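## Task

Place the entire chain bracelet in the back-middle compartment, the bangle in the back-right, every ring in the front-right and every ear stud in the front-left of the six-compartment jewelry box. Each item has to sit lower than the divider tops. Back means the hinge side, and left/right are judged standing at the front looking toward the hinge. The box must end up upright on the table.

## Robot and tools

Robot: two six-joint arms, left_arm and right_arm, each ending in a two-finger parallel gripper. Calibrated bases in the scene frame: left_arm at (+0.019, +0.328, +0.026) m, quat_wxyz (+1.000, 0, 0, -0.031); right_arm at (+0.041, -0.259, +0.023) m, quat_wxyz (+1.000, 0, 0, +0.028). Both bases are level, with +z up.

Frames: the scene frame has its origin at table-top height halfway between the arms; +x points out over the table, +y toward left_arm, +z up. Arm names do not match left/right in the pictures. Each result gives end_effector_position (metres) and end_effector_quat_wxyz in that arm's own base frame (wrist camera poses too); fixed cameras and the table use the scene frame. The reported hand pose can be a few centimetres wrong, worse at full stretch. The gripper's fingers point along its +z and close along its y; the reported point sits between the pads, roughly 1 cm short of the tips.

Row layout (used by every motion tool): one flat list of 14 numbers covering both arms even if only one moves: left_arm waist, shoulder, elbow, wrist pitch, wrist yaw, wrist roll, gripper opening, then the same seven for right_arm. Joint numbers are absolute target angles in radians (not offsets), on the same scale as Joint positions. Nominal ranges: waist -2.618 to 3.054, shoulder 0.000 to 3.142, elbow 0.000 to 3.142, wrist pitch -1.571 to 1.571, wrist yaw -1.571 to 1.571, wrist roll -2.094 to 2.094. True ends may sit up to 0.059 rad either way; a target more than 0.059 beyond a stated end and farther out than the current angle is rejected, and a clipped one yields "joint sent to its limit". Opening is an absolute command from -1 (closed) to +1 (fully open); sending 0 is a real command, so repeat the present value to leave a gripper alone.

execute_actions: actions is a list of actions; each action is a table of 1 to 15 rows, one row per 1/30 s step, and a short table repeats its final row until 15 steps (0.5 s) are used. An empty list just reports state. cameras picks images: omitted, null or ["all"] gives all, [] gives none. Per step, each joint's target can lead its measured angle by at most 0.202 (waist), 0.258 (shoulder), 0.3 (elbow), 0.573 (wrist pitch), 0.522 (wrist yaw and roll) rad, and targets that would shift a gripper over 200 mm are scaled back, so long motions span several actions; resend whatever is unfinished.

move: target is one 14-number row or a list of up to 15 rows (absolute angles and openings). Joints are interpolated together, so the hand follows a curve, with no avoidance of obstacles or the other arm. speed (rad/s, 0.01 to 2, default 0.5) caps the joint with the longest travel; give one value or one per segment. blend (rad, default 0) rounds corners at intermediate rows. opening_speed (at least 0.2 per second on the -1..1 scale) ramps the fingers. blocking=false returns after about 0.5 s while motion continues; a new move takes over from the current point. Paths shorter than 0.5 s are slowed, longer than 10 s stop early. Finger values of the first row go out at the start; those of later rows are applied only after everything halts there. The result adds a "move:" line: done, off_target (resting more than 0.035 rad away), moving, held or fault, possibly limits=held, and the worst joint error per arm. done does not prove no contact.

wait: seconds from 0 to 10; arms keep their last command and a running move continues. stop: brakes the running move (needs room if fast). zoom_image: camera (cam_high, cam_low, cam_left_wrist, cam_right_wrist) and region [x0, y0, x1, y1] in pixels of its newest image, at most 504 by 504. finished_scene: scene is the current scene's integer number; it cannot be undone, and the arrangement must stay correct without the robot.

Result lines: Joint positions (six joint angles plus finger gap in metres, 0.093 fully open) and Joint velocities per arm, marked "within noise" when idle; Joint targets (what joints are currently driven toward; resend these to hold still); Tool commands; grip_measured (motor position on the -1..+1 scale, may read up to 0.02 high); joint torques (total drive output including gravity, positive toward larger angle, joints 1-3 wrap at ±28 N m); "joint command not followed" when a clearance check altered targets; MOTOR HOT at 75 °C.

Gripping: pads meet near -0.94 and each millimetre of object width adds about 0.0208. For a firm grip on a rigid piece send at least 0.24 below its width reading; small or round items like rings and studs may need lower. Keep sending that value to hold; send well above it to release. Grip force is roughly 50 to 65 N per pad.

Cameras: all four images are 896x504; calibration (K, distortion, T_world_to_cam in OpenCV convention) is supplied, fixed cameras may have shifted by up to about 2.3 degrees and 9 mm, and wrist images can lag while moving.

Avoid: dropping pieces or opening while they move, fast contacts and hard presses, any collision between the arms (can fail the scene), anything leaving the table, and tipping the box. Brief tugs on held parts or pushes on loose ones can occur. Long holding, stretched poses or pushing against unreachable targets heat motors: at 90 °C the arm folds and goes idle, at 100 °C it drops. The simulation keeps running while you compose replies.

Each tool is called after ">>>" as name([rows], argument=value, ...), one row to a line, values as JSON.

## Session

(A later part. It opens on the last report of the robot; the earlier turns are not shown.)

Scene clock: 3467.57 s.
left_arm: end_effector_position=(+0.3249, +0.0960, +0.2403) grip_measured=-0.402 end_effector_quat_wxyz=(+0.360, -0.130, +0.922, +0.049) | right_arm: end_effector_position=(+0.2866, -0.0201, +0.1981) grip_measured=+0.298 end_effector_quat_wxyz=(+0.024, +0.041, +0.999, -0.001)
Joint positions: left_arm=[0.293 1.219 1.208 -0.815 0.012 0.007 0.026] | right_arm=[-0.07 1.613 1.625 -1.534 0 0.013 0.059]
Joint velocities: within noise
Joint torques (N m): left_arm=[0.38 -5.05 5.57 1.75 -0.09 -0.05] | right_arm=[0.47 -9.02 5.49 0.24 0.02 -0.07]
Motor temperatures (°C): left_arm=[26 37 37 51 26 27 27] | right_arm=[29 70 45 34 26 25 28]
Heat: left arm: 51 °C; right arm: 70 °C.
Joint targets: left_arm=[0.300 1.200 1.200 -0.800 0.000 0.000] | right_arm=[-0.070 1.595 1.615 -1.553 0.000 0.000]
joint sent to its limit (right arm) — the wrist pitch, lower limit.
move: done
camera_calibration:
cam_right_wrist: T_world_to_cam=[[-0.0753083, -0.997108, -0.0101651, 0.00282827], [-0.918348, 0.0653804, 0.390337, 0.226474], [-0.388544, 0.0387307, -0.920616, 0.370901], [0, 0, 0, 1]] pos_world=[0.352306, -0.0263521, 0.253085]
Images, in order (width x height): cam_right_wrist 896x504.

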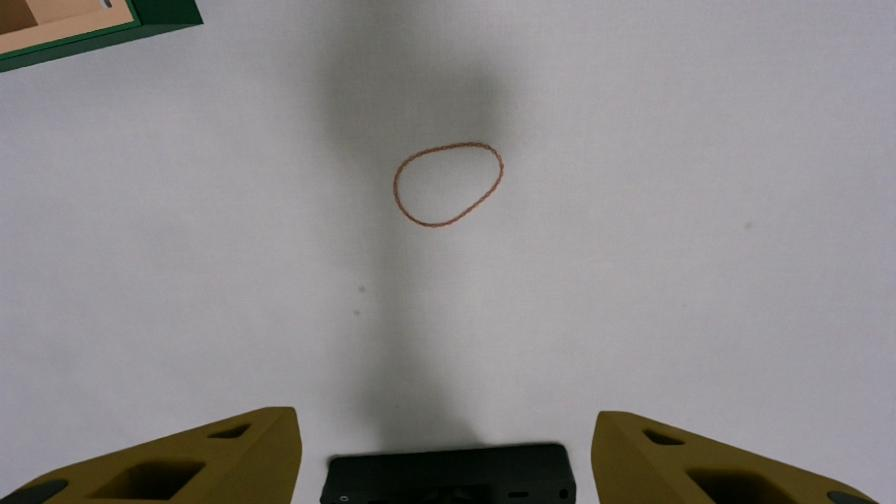

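>>> move([
  [0.3,1.2,1.2,-0.8,0,0,-0.4,-0.066,1.677,1.10,-0.993,0,0.98,0.4],
  [0.3,1.2,1.2,-0.8,0,0,-0.4,-0.066,1.762,1.0,-0.81,0,0.98,0.4],
], speed=[0.7,0.2], blend=0.03, cameras=["cam_right_wrist","cam_low"])

Scene clock: 3490.53 s.
left_arm: end_effector_position=(+0.3249, +0.0960, +0.2403) grip_measured=-0.402 end_effector_quat_wxyz=(+0.360, -0.130, +0.922, +0.049) | right_arm: end_effector_position=(+0.2879, -0.0202, +0.0101) grip_measured=+0.398 end_effector_quat_wxyz=(+0.001, +0.496, +0.868, +0.000)
Joint positions: left_arm=[0.293 1.219 1.208 -0.815 0.012 0.007 0.026] | right_arm=[-0.07 1.748 1.008 -0.828 0 0.968 0.064]
Joint velocities: within noise
Joint torques (N m): left_arm=[0.38 -5.05 5.57 1.75 -0.09 -0.06] | right_arm=[0.8 -6.58 4.92 0.52 0.07 0.17]
Motor temperatures (°C): left_arm=[26 37 37 51 26 27 27] | right_arm=[29 64 43 33 26 25 28]
Heat: left arm: 51 °C; right arm: 64 °C.
Joint targets: left_arm=[0.300 1.200 1.200 -0.800 0.000 0.000] | right_arm=[-0.066 1.762 1.000 -0.810 0.000 0.980]
move: done
camera_calibration:
cam_right_wrist: T_world_to_cam=[[-0.857785, -0.513866, -0.012115, 0.235997], [-0.467715, 0.770536, 0.433033, 0.185171], [-0.213186, 0.377115, -0.901297, 0.154506], [0, 0, 0, 1]] pos_world=[0.321981, -0.0796765, 0.0619299]
Images, in order (width x height): cam_low 896x504, cam_right_wrist 896x504.

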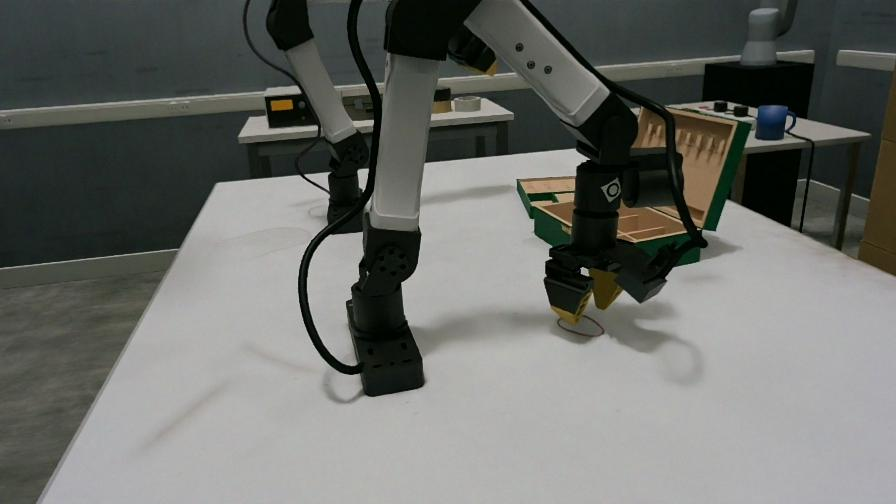

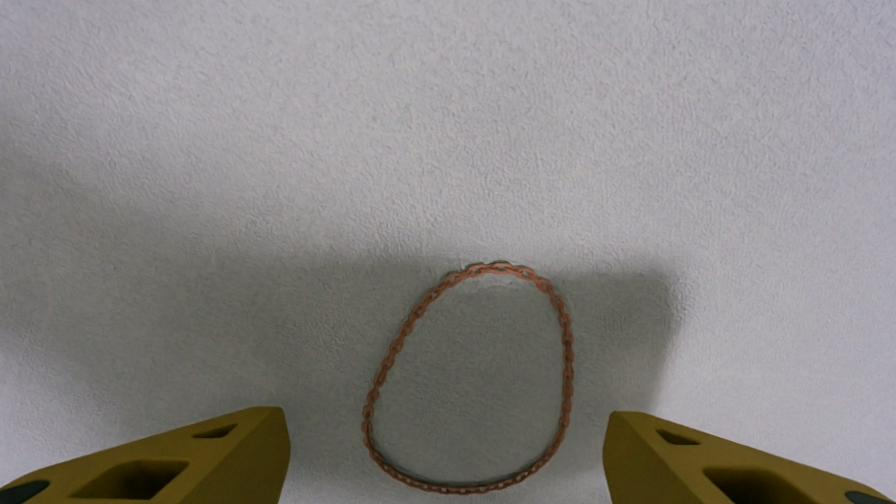

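>>> move([
  [0.3,1.2,1.2,-0.8,0,0,-0.4,-0.108,1.745,1.03,-0.86,0,0.94,0.4],
  [0.3,1.2,1.2,-0.8,0,0,-0.4,-0.108,1.80,0.985,-0.78,0,0.94,0.4],
  [0.3,1.2,1.2,-0.8,0,0,-0.4,-0.108,1.80,0.985,-0.78,0,0.94,-1],
], speed=0.15, opening_speed=0.6, cameras=["cam_right_wrist"])

Scene clock: 3507.17 s.
left_arm: end_effector_position=(+0.3249, +0.0960, +0.2403) grip_measured=-0.402 end_effector_quat_wxyz=(+0.360, -0.130, +0.922, +0.049) | right_arm: end_effector_position=(+0.2868, -0.0295, -0.0016) grip_measured=-0.973 end_effector_quat_wxyz=(-0.005, +0.503, +0.864, -0.002)
Joint positions: left_arm=[0.293 1.219 1.208 -0.815 0.012 0.007 0.026] | right_arm=[-0.103 1.782 0.997 -0.797 -0.001 0.951 0]
Joint velocities: within noise
Joint torques (N m): left_arm=[0.38 -5.05 5.57 1.76 -0.09 -0.06] | right_arm=[0.1 -6.37 4.46 0.47 0.09 -0.06]
Motor temperatures (°C): left_arm=[26 37 37 51 26 27 27] | right_arm=[29 60 41 33 26 25 28]
Heat: left arm: 51 °C; right arm: 60 °C.
Joint targets: left_arm=[0.300 1.200 1.200 -0.800 0.000 0.000] | right_arm=[-0.108 1.800 0.985 -0.780 0.000 0.940]
move: done
camera_calibration:
cam_right_wrist: T_world_to_cam=[[-0.866198, -0.499697, -0.00207945, 0.232936], [-0.449114, 0.776676, 0.441668, 0.191687], [-0.219085, 0.383506, -0.897176, 0.149181], [0, 0, 0, 1]] pos_world=[0.320542, -0.0896929, 0.049664]
Images, in order (width x height): cam_right_wrist 896x504.

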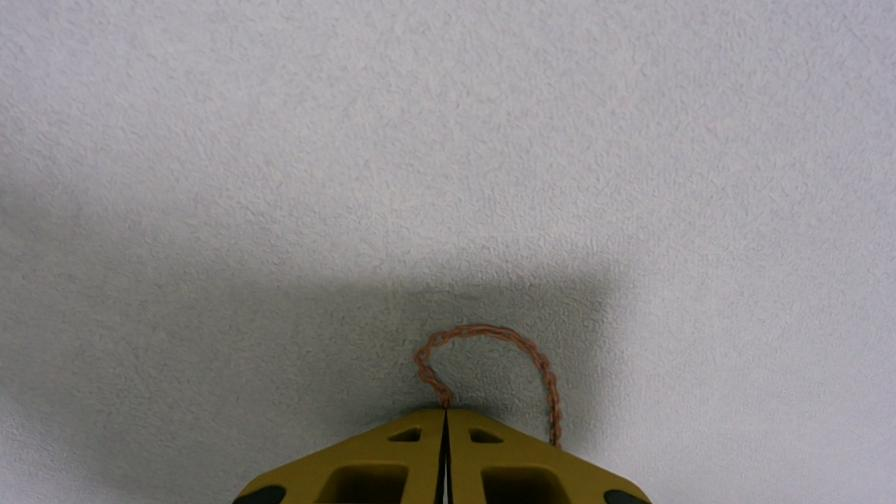

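>>> move([
  [0.3,1.2,1.2,-0.8,0,0,-0.4,-0.104,1.677,1.10,-0.993,0,0.94,-1],
  [0.3,1.2,1.2,-0.8,0,0,-0.4,-0.1,1.62,1.4,-1.35,0,0.94,-1],
], speed=[0.12,0.3], blend=0.03, cameras=["cam_right_wrist","cam_low"])

Scene clock: 3517.97 s.
left_arm: end_effector_position=(+0.3249, +0.0960, +0.2403) grip_measured=-0.402 end_effector_quat_wxyz=(+0.360, -0.130, +0.922, +0.049) | right_arm: end_effector_position=(+0.2846, -0.0293, +0.1300) grip_measured=-0.973 end_effector_quat_wxyz=(-0.009, +0.503, +0.864, -0.003)
Joint positions: left_arm=[0.293 1.219 1.208 -0.815 0.012 0.007 0.026] | right_arm=[-0.103 1.64 1.382 -1.331 -0.001 0.951 0]
Joint velocities: within noise
Joint torques (N m): left_arm=[0.36 -5.07 5.56 1.75 -0.09 -0.06] | right_arm=[0.79 -9.47 8.17 0.06 0.09 -0.06]
Motor temperatures (°C): left_arm=[26 37 37 51 26 27 27] | right_arm=[29 60 41 32 26 25 28]
Heat: left arm: 51 °C; right arm: 60 °C.
Joint targets: left_arm=[0.300 1.200 1.200 -0.800 0.000 0.000] | right_arm=[-0.100 1.620 1.400 -1.350 0.000 0.940]
move: done
camera_calibration:
cam_right_wrist: T_world_to_cam=[[-0.866193, -0.499698, 0.00348242, 0.230703], [-0.446085, 0.776362, 0.445276, 0.131098], [-0.225207, 0.384141, -0.895387, 0.268142], [0, 0, 0, 1]] pos_world=[0.318702, -0.0895019, 0.180912]
Images, in order (width x height): cam_low 896x504, cam_right_wrist 896x504.

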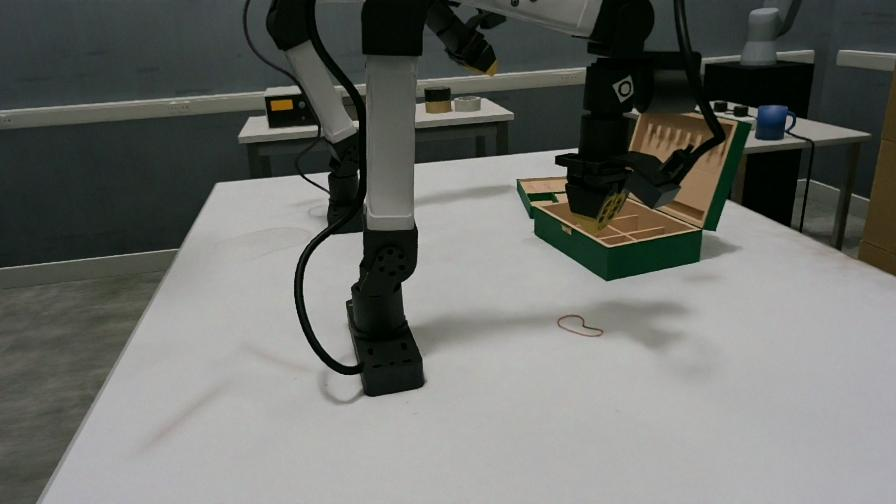

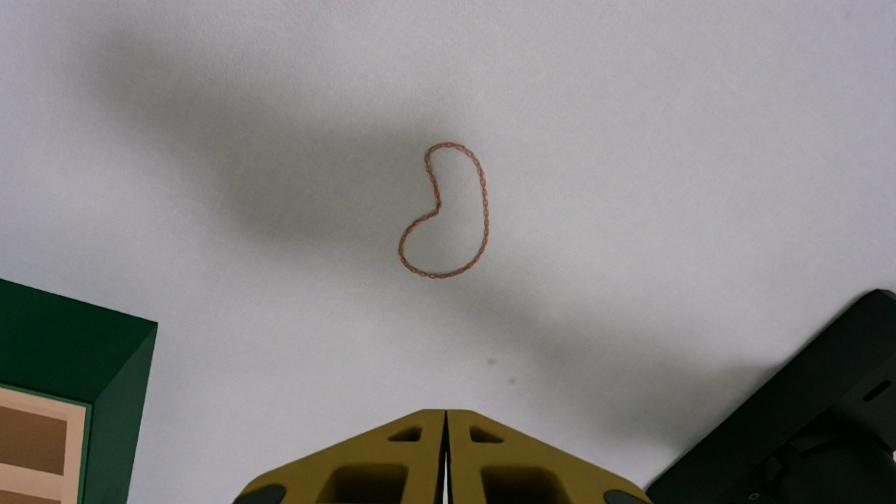

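>>> move([
  [0.3,1.2,1.2,-0.8,0,0,-0.4,-0.122,1.66,1.08,-0.99,0,0.93,-0.2],
  [0.3,1.2,1.2,-0.8,0,0,-0.4,-0.122,1.80,0.96,-0.77,0,0.93,-0.2],
], speed=[0.3,0.15], cameras=["cam_right_wrist"])

>>> move(target=[0.3,1.2,1.2,-0.8,0,0,-0.4,-0.122,1.80,0.96,-0.77,0,0.93,-0.7], opening_speed=0.4, cameras=["cam_right_wrist"])

Scene clock: 3547.97 s.
left_arm: end_effector_position=(+0.3249, +0.0960, +0.2403) grip_measured=-0.402 end_effector_quat_wxyz=(+0.360, -0.130, +0.922, +0.049) | right_arm: end_effector_position=(+0.2759, -0.0318, -0.0029) grip_measured=-0.202 end_effector_quat_wxyz=(-0.019, +0.504, +0.863, -0.008)
Joint positions: left_arm=[0.293 1.219 1.208 -0.815 0.012 0.007 0.026] | right_arm=[-0.116 1.774 0.979 -0.817 -0.001 0.941 0.035]
Joint velocities: within noise
Joint torques (N m): left_arm=[0.36 -5.05 5.56 1.75 -0.09 -0.05] | right_arm=[-0.09 -5.38 3.7 0.73 0.09 -0.06]
Motor temperatures (°C): left_arm=[26 37 37 51 26 27 27] | right_arm=[29 60 44 32 26 25 28]
Heat: left arm: 51 °C; right arm: 60 °C.
Joint targets: left_arm=[0.300 1.200 1.200 -0.800 0.000 0.000] | right_arm=[-0.122 1.800 0.960 -0.770 0.000 0.930]
move: off_target (right_arm); right_arm: the wrist pitch is farthest, 0.047 rad from its target
camera_calibration:
cam_right_wrist: T_world_to_cam=[[-0.867239, -0.497415, 0.0217773, 0.222786], [-0.43376, 0.776283, 0.457424, 0.184945], [-0.244435, 0.38725, -0.888982, 0.153614], [0, 0, 0, 1]] pos_world=[0.310979, -0.0922392, 0.04711]
Images, in order (width x height): cam_right_wrist 896x504.

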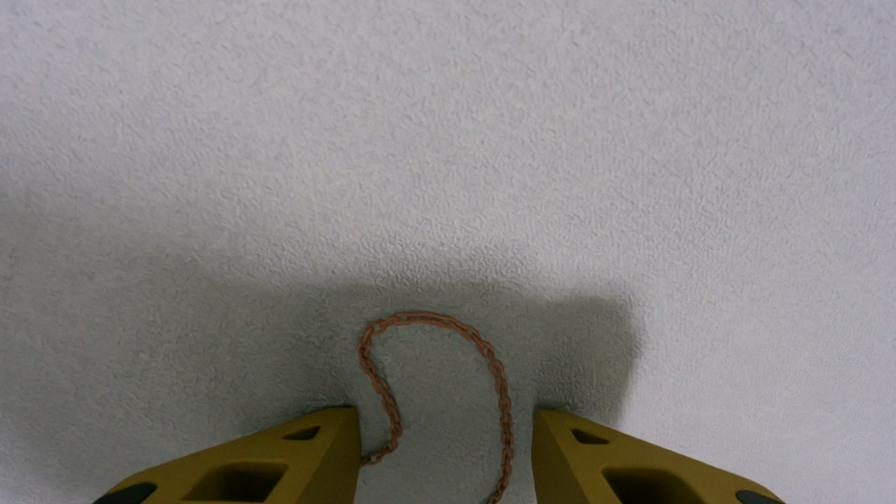

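Scene clock: 3549.43 s.
left_arm: end_effector_position=(+0.3249, +0.0960, +0.2403) grip_measured=-0.402 end_effector_quat_wxyz=(+0.360, -0.130, +0.922, +0.049) | right_arm: end_effector_position=(+0.2811, -0.0296, -0.0037) grip_measured=-0.697 end_effector_quat_wxyz=(-0.013, +0.504, +0.864, +0.004)
Joint positions: left_arm=[0.293 1.219 1.208 -0.815 0.012 0.007 0.026] | right_arm=[-0.116 1.775 0.977 -0.793 -0.018 0.94 0.012]
Joint velocities: within noise
Joint torques (N m): left_arm=[0.36 -5.07 5.57 1.75 -0.09 -0.06] | right_arm=[-0.08 -5.52 3.88 0.53 0.25 -0.05]
Motor temperatures (°C): left_arm=[26 37 37 51 26 27 27] | right_arm=[29 60 44 32 26 25 28]
Heat: left arm: 51 °C; right arm: 60 °C.
Joint targets: left_arm=[0.300 1.200 1.200 -0.800 0.000 0.000] | right_arm=[-0.122 1.800 0.960 -0.770 0.000 0.930]
move: done
camera_calibration:
cam_right_wrist: T_world_to_cam=[[-0.867115, -0.498082, -0.00509547, 0.228328], [-0.444686, 0.769467, 0.458449, 0.188754], [-0.224424, 0.399794, -0.888706, 0.148034], [0, 0, 0, 1]] pos_world=[0.315146, -0.0906969, 0.0461875]
Images, in order (width x height): cam_right_wrist 896x504.

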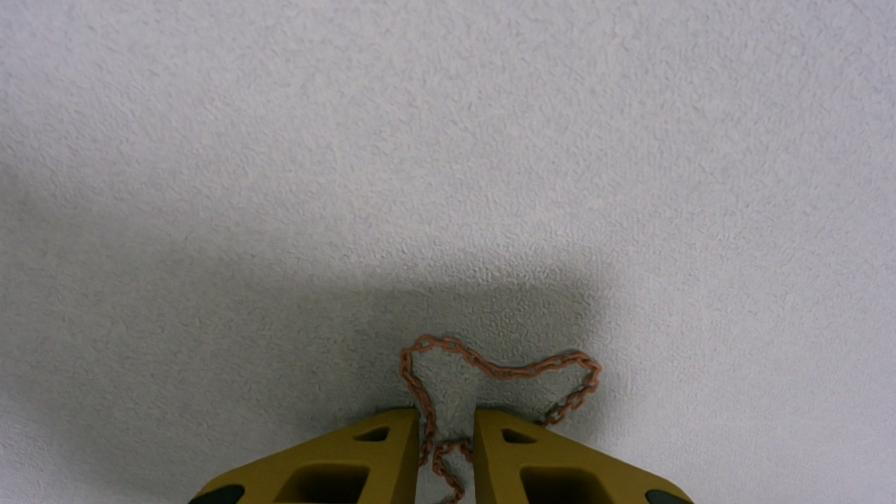

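>>> move(target=[0.3,1.2,1.2,-0.8,0,0,-0.4,-0.122,1.80,0.96,-0.77,0,0.93,-1], opening_speed=0.3, cameras=["cam_right_wrist"])

>>> move([
  [0.3,1.2,1.2,-0.8,0,0,-0.4,-0.117,1.66,1.08,-0.99,0,0.93,-1],
  [0.3,1.2,1.2,-0.8,0,0,-0.4,-0.1,1.62,1.4,-1.35,0,0.94,-1],
], speed=[0.1,0.3], blend=0.03, cameras=["cam_right_wrist","cam_low"])

Scene clock: 3558.33 s.
left_arm: end_effector_position=(+0.3249, +0.0960, +0.2403) grip_measured=-0.402 end_effector_quat_wxyz=(+0.360, -0.130, +0.922, +0.049) | right_arm: end_effector_position=(+0.2832, -0.0296, -0.0036) grip_measured=-0.970 end_effector_quat_wxyz=(-0.009, +0.504, +0.864, +0.007)
Joint positions: left_arm=[0.293 1.219 1.208 -0.815 0.012 0.007 0.026] | right_arm=[-0.116 1.774 0.977 -0.786 -0.019 0.94 0]
Joint velocities: within noise
Joint torques (N m): left_arm=[0.38 -5.07 5.57 1.75 -0.09 -0.06] | right_arm=[-0.08 -5.53 3.86 0.46 0.26 -0.05]
Motor temperatures (°C): left_arm=[26 37 37 51 26 27 27] | right_arm=[29 58 43 32 26 25 28]
Heat: left arm: 51 °C; right arm: 58 °C.
Joint targets: left_arm=[0.300 1.200 1.200 -0.800 0.000 0.000] | right_arm=[-0.122 1.800 0.960 -0.770 0.000 0.930]
move: done
camera_calibration:
cam_right_wrist: T_world_to_cam=[[-0.867049, -0.498065, -0.0125223, 0.230037], [-0.448539, 0.769398, 0.454796, 0.190703], [-0.216884, 0.399947, -0.890507, 0.146511], [0, 0, 0, 1]] pos_world=[0.316766, -0.0907495, 0.0466187]
Images, in order (width x height): cam_right_wrist 896x504.

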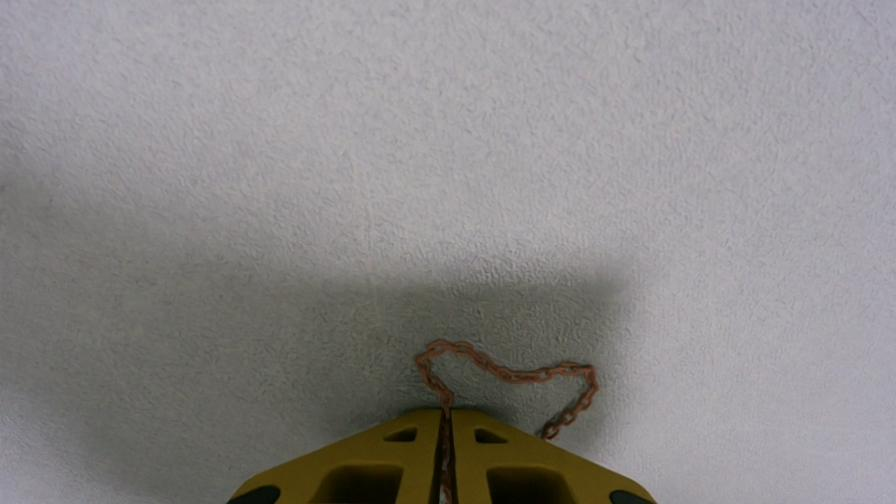

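Scene clock: 3562.40 s.
left_arm: end_effector_position=(+0.3249, +0.0960, +0.2403) grip_measured=-0.402 end_effector_quat_wxyz=(+0.360, -0.130, +0.922, +0.049) | right_arm: end_effector_position=(+0.2846, -0.0291, +0.1299) grip_measured=-0.970 end_effector_quat_wxyz=(-0.010, +0.500, +0.866, +0.000)
Joint positions: left_arm=[0.293 1.219 1.208 -0.815 0.012 0.007 0.026] | right_arm=[-0.106 1.64 1.382 -1.331 -0.008 0.94 0]
Joint velocities: within noise
Joint torques (N m): left_arm=[0.36 -5.07 5.57 1.75 -0.08 -0.06] | right_arm=[1.03 -9.5 8.16 0.1 0.15 0.06]
Motor temperatures (°C): left_arm=[26 37 37 51 26 27 27] | right_arm=[29 59 43 31 26 25 28]
Heat: left arm: 51 °C; right arm: 59 °C.
Joint targets: left_arm=[0.300 1.200 1.200 -0.800 0.000 0.000] | right_arm=[-0.100 1.620 1.400 -1.350 0.000 0.940]
move: done
camera_calibration:
cam_right_wrist: T_world_to_cam=[[-0.862417, -0.506199, -0.000195962, 0.230053], [-0.452056, 0.77, 0.450272, 0.131852], [-0.227776, 0.388411, -0.892891, 0.26851], [0, 0, 0, 1]] pos_world=[0.319167, -0.089366, 0.180426]
Images, in order (width x height): cam_low 896x504, cam_right_wrist 896x504.

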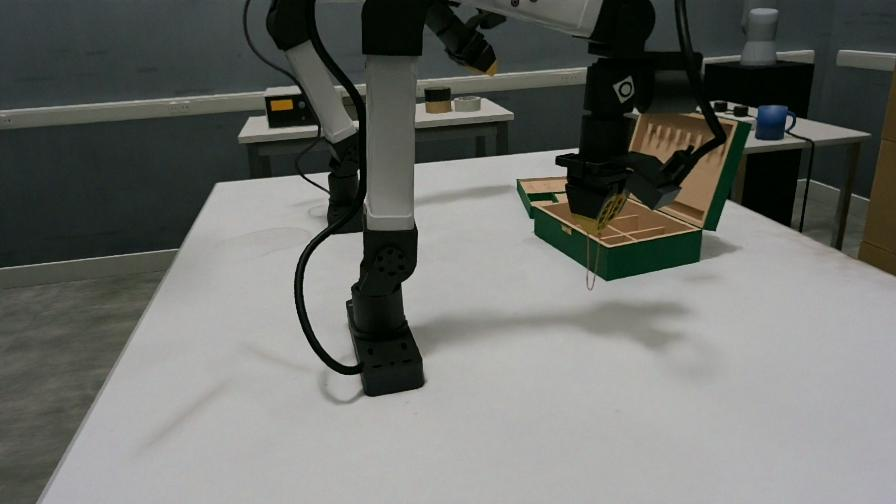

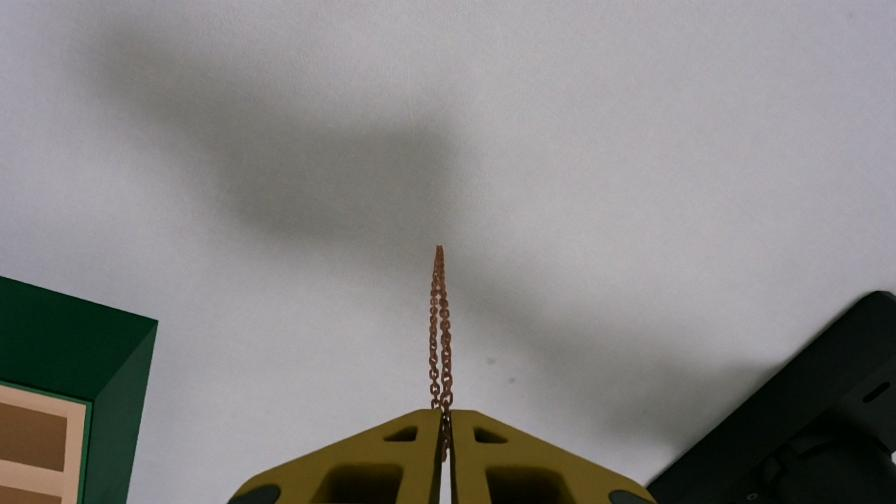

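>>> move([
  [0.3,1.2,1.2,-0.8,0,0,-0.4,-0.05,1.6,1.6,-1.45,0,1.0,-1],
  [0.3,1.2,1.2,-0.8,0,0,-0.4,0.3,1.744,1.712,-1.17,0,1.5,-1],
  [0.3,1.2,1.2,-0.8,0,0,-0.4,0.462,2.13,2.045,-0.91,0,1.94,-1],
], speed=0.4, blend=0.1, cameras=["cam_right_wrist","cam_low"])

Scene clock: 3581.20 s.
left_arm: end_effector_position=(+0.3249, +0.0960, +0.2403) grip_measured=-0.402 end_effector_quat_wxyz=(+0.360, -0.130, +0.922, +0.049) | right_arm: end_effector_position=(+0.4773, +0.2378, +0.1709) grip_measured=-0.970 end_effector_quat_wxyz=(+0.098, +0.643, +0.715, +0.255)
Joint positions: left_arm=[0.293 1.219 1.208 -0.815 0.012 0.007 0.026] | right_arm=[0.46 2.113 2.022 -0.926 -0.006 1.927 0]
Joint velocities: within noise
Joint torques (N m): left_arm=[0.38 -5.05 5.57 1.75 -0.09 -0.06] | right_arm=[0.61 -11.54 9.52 1.54 0.13 0.15]
Motor temperatures (°C): left_arm=[26 37 37 51 26 27 27] | right_arm=[29 59 44 31 26 25 28]
Heat: left arm: 51 °C; right arm: 59 °C.
Joint targets: left_arm=[0.300 1.200 1.200 -0.800 0.000 0.000] | right_arm=[0.462 2.130 2.045 -0.910 0.000 1.940]
move: done
camera_calibration:
cam_right_wrist: T_world_to_cam=[[-0.864169, -0.0463428, -0.501062, 0.508363], [-0.350876, 0.76924, 0.534, -0.0674485], [0.36069, 0.637277, -0.681014, -0.130917], [0, 0, 0, 1]] pos_world=[0.462866, 0.158874, 0.201582]
Images, in order (width x height): cam_low 896x504, cam_right_wrist 896x504.

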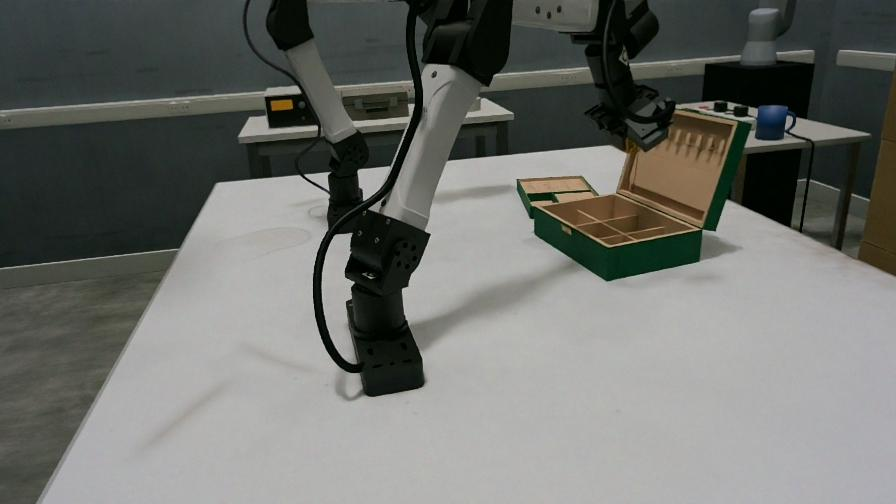

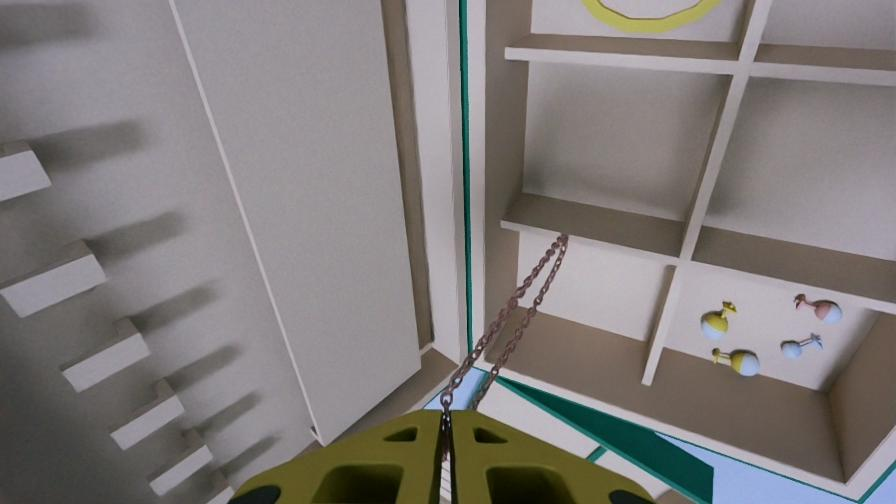

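>>> move([
  [0.3,1.2,1.2,-0.8,0,0,-0.4,0.467,2.14,1.765,-0.625,0,1.94,-1],
  [0.3,1.2,1.2,-0.8,0,0,-0.4,0.467,2.24,1.666,-0.475,0,1.94,-1],
], speed=0.25, blend=0.05, cameras=["cam_right_wrist","cam_low"])

Scene clock: 3592.90 s.
left_arm: end_effector_position=(+0.3249, +0.0960, +0.2403) grip_measured=-0.402 end_effector_quat_wxyz=(+0.360, -0.130, +0.922, +0.049) | right_arm: end_effector_position=(+0.4859, +0.2421, +0.0367) grip_measured=-0.970 end_effector_quat_wxyz=(+0.093, +0.646, +0.717, +0.244)
Joint positions: left_arm=[0.293 1.219 1.208 -0.815 0.012 0.007 0.026] | right_arm=[0.46 2.224 1.673 -0.491 -0.006 1.928 0]
Joint velocities: within noise
Joint torques (N m): left_arm=[0.38 -5.07 5.57 1.75 -0.08 -0.05] | right_arm=[1.03 -12.21 6.42 1.51 0.13 0.14]
Motor temperatures (°C): left_arm=[26 37 37 51 26 27 27] | right_arm=[29 61 45 32 26 25 28]
Heat: left arm: 51 °C; right arm: 61 °C.
Joint targets: left_arm=[0.300 1.200 1.200 -0.800 0.000 0.000] | right_arm=[0.467 2.240 1.666 -0.475 0.000 1.940]
move: done
camera_calibration:
cam_right_wrist: T_world_to_cam=[[-0.875421, -0.0507235, -0.480692, 0.454581], [-0.337934, 0.775269, 0.533627, -0.00382], [0.345598, 0.629591, -0.695829, -0.21836], [0, 0, 0, 1]] pos_world=[0.472124, 0.163497, 0.068611]
Images, in order (width x height): cam_low 896x504, cam_right_wrist 896x504.

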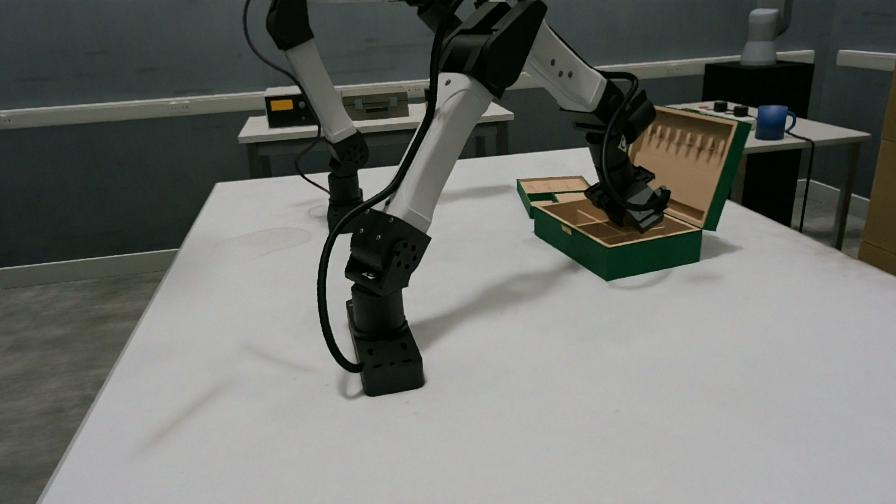

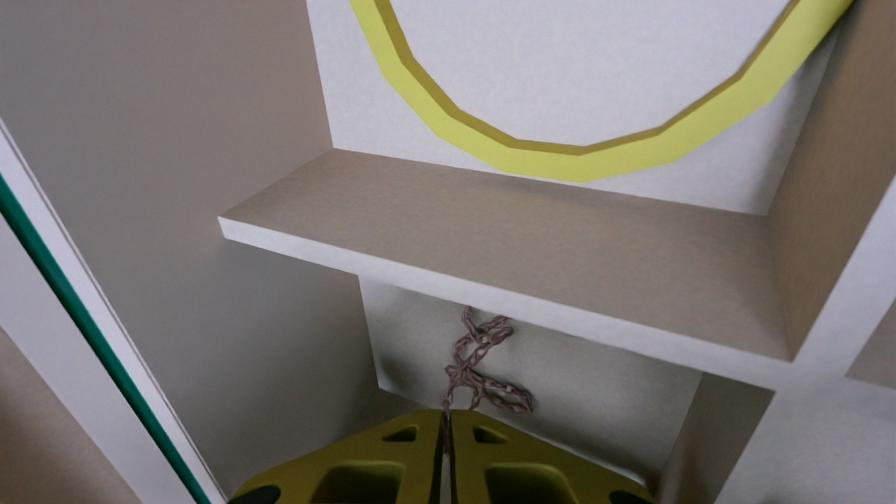

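>>> move([
  [0.3,1.2,1.2,-0.8,0,0,-0.4,0.467,2.258,1.645,-0.436,0,1.94,-1],
  [0.3,1.2,1.2,-0.8,0,0,-0.4,0.467,2.258,1.645,-0.436,0,1.94,-0.65],
], speed=0.15, opening_speed=0.4, cameras=["cam_right_wrist"])

>>> move([
  [0.3,1.2,1.2,-0.8,0,0,-0.4,0.464,2.14,1.765,-0.625,0,1.94,-0.65],
  [0.3,1.2,1.2,-0.8,0,0,-0.4,0.46,1.9,1.8,-1.0,0,0.6,-0.65],
], speed=[0.15,0.7], blend=0.03, cameras=["cam_right_wrist","cam_low"])

Scene clock: 3603.90 s.
left_arm: end_effector_position=(+0.3249, +0.0960, +0.2403) grip_measured=-0.402 end_effector_quat_wxyz=(+0.360, -0.130, +0.922, +0.049) | right_arm: end_effector_position=(+0.4890, +0.2435, +0.0290) grip_measured=-0.652 end_effector_quat_wxyz=(+0.096, +0.645, +0.716, +0.251)
Joint positions: left_arm=[0.293 1.219 1.208 -0.815 0.012 0.007 0.026] | right_arm=[0.46 2.237 1.655 -0.444 -0.005 1.928 0.014]
Joint velocities: within noise
Joint torques (N m): left_arm=[0.36 -5.05 5.56 1.75 -0.09 -0.06] | right_arm=[1.03 -11.81 6.15 1.46 0.12 0.14]
Motor temperatures (°C): left_arm=[26 37 37 51 26 27 27] | right_arm=[29 62 44 33 26 25 28]
Heat: left arm: 51 °C; right arm: 62 °C.
Joint targets: left_arm=[0.300 1.200 1.200 -0.800 0.000 0.000] | right_arm=[0.467 2.258 1.645 -0.436 0.000 1.940]
move: done
camera_calibration:
cam_right_wrist: T_world_to_cam=[[-0.868473, -0.0472847, -0.493476, 0.449794], [-0.345265, 0.772007, 0.533663, 0.00464775], [0.355733, 0.633852, -0.686794, -0.231945], [0, 0, 0, 1]] pos_world=[0.474749, 0.164699, 0.0601835]
Images, in order (width x height): cam_right_wrist 896x504.

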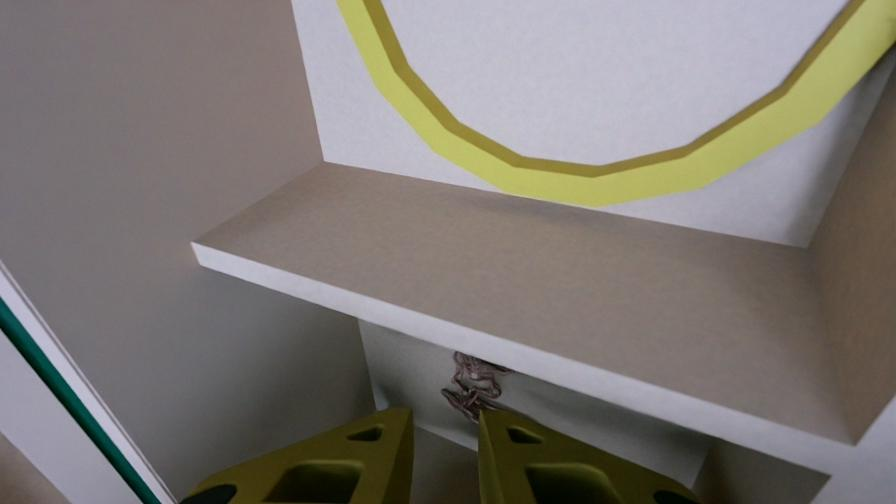

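Scene clock: 3607.90 s.
left_arm: end_effector_position=(+0.3249, +0.0960, +0.2403) grip_measured=-0.402 end_effector_quat_wxyz=(+0.360, -0.130, +0.922, +0.049) | right_arm: end_effector_position=(+0.4186, +0.2086, +0.1644) grip_measured=-0.652 end_effector_quat_wxyz=(+0.187, +0.074, +0.973, +0.114)
Joint positions: left_arm=[0.293 1.219 1.208 -0.815 0.012 0.007 0.026] | right_arm=[0.46 1.929 1.779 -0.978 -0.005 0.613 0.014]
Joint velocities: within noise
Joint torques (N m): left_arm=[0.38 -5.05 5.57 1.75 -0.09 -0.06] | right_arm=[0.43 -14.12 9.28 1.05 0.11 -0.08]
Motor temperatures (°C): left_arm=[26 37 37 51 26 27 27] | right_arm=[29 65 45 33 26 25 28]
Heat: left arm: 51 °C; right arm: 65 °C.
Joint targets: left_arm=[0.300 1.200 1.200 -0.800 0.000 0.000] | right_arm=[0.460 1.900 1.800 -1.000 0.000 0.600]
move: done
camera_calibration:
cam_right_wrist: T_world_to_cam=[[-0.0903615, -0.962103, -0.257279, 0.280109], [-0.99437, 0.0728034, 0.0769919, 0.427651], [-0.0553433, 0.262788, -0.963265, 0.203197], [0, 0, 0, 1]] pos_world=[0.4618, 0.184961, 0.234874]
Images, in order (width x height): cam_low 896x504, cam_right_wrist 896x504.

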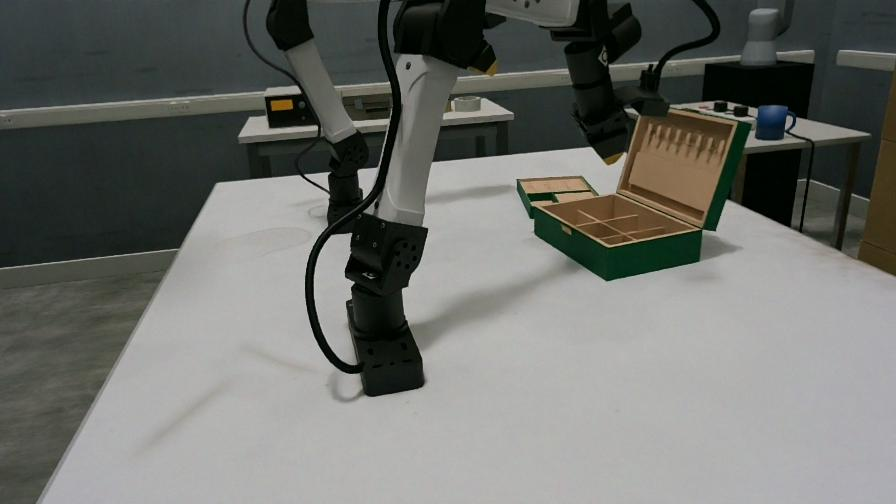

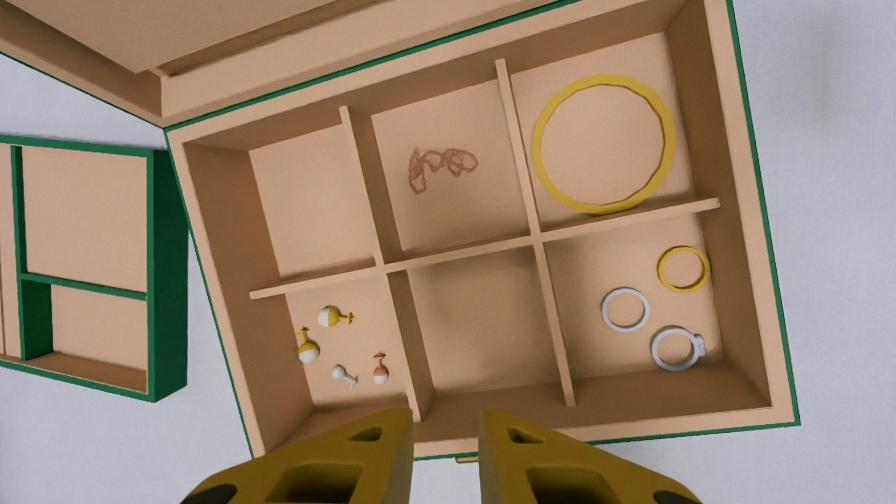

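>>> move(target=[0.3,1.2,1.2,-0.8,0,0,-0.4,-0.1,1.3,1.5,-1.2,0,0.6,-0.65], speed=0.8, cameras=["cam_high"])

Scene clock: 3618.43 s.
left_arm: end_effector_position=(+0.3249, +0.0960, +0.2403) grip_measured=-0.402 end_effector_quat_wxyz=(+0.360, -0.130, +0.922, +0.049) | right_arm: end_effector_position=(+0.3127, -0.0301, +0.2779) grip_measured=-0.652 end_effector_quat_wxyz=(+0.287, +0.331, +0.896, +0.076)
Joint positions: left_arm=[0.293 1.219 1.208 -0.815 0.012 0.007 0.026] | right_arm=[-0.096 1.301 1.51 -1.178 0 0.611 0.014]
Joint velocities: within noise
Joint torques (N m): left_arm=[0.36 -5.07 5.59 1.75 -0.08 -0.06] | right_arm=[0.16 -4.75 6.01 1.33 0.06 -0.08]
Motor temperatures (°C): left_arm=[26 37 37 51 26 27 27] | right_arm=[29 68 46 32 26 25 28]
Heat: left arm: 51 °C; right arm: 68 °C.
Joint targets: left_arm=[0.300 1.200 1.200 -0.800 0.000 0.000] | right_arm=[-0.100 1.300 1.500 -1.200 0.000 0.600]
move: done
Images, in order (width x height): cam_high 896x504.

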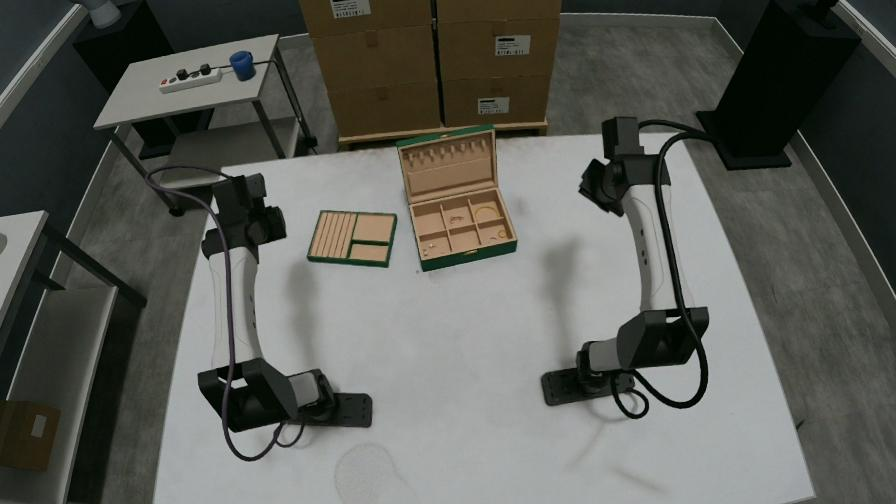

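>>> finished_scene(scene=2)

The scene is finished: the task was done.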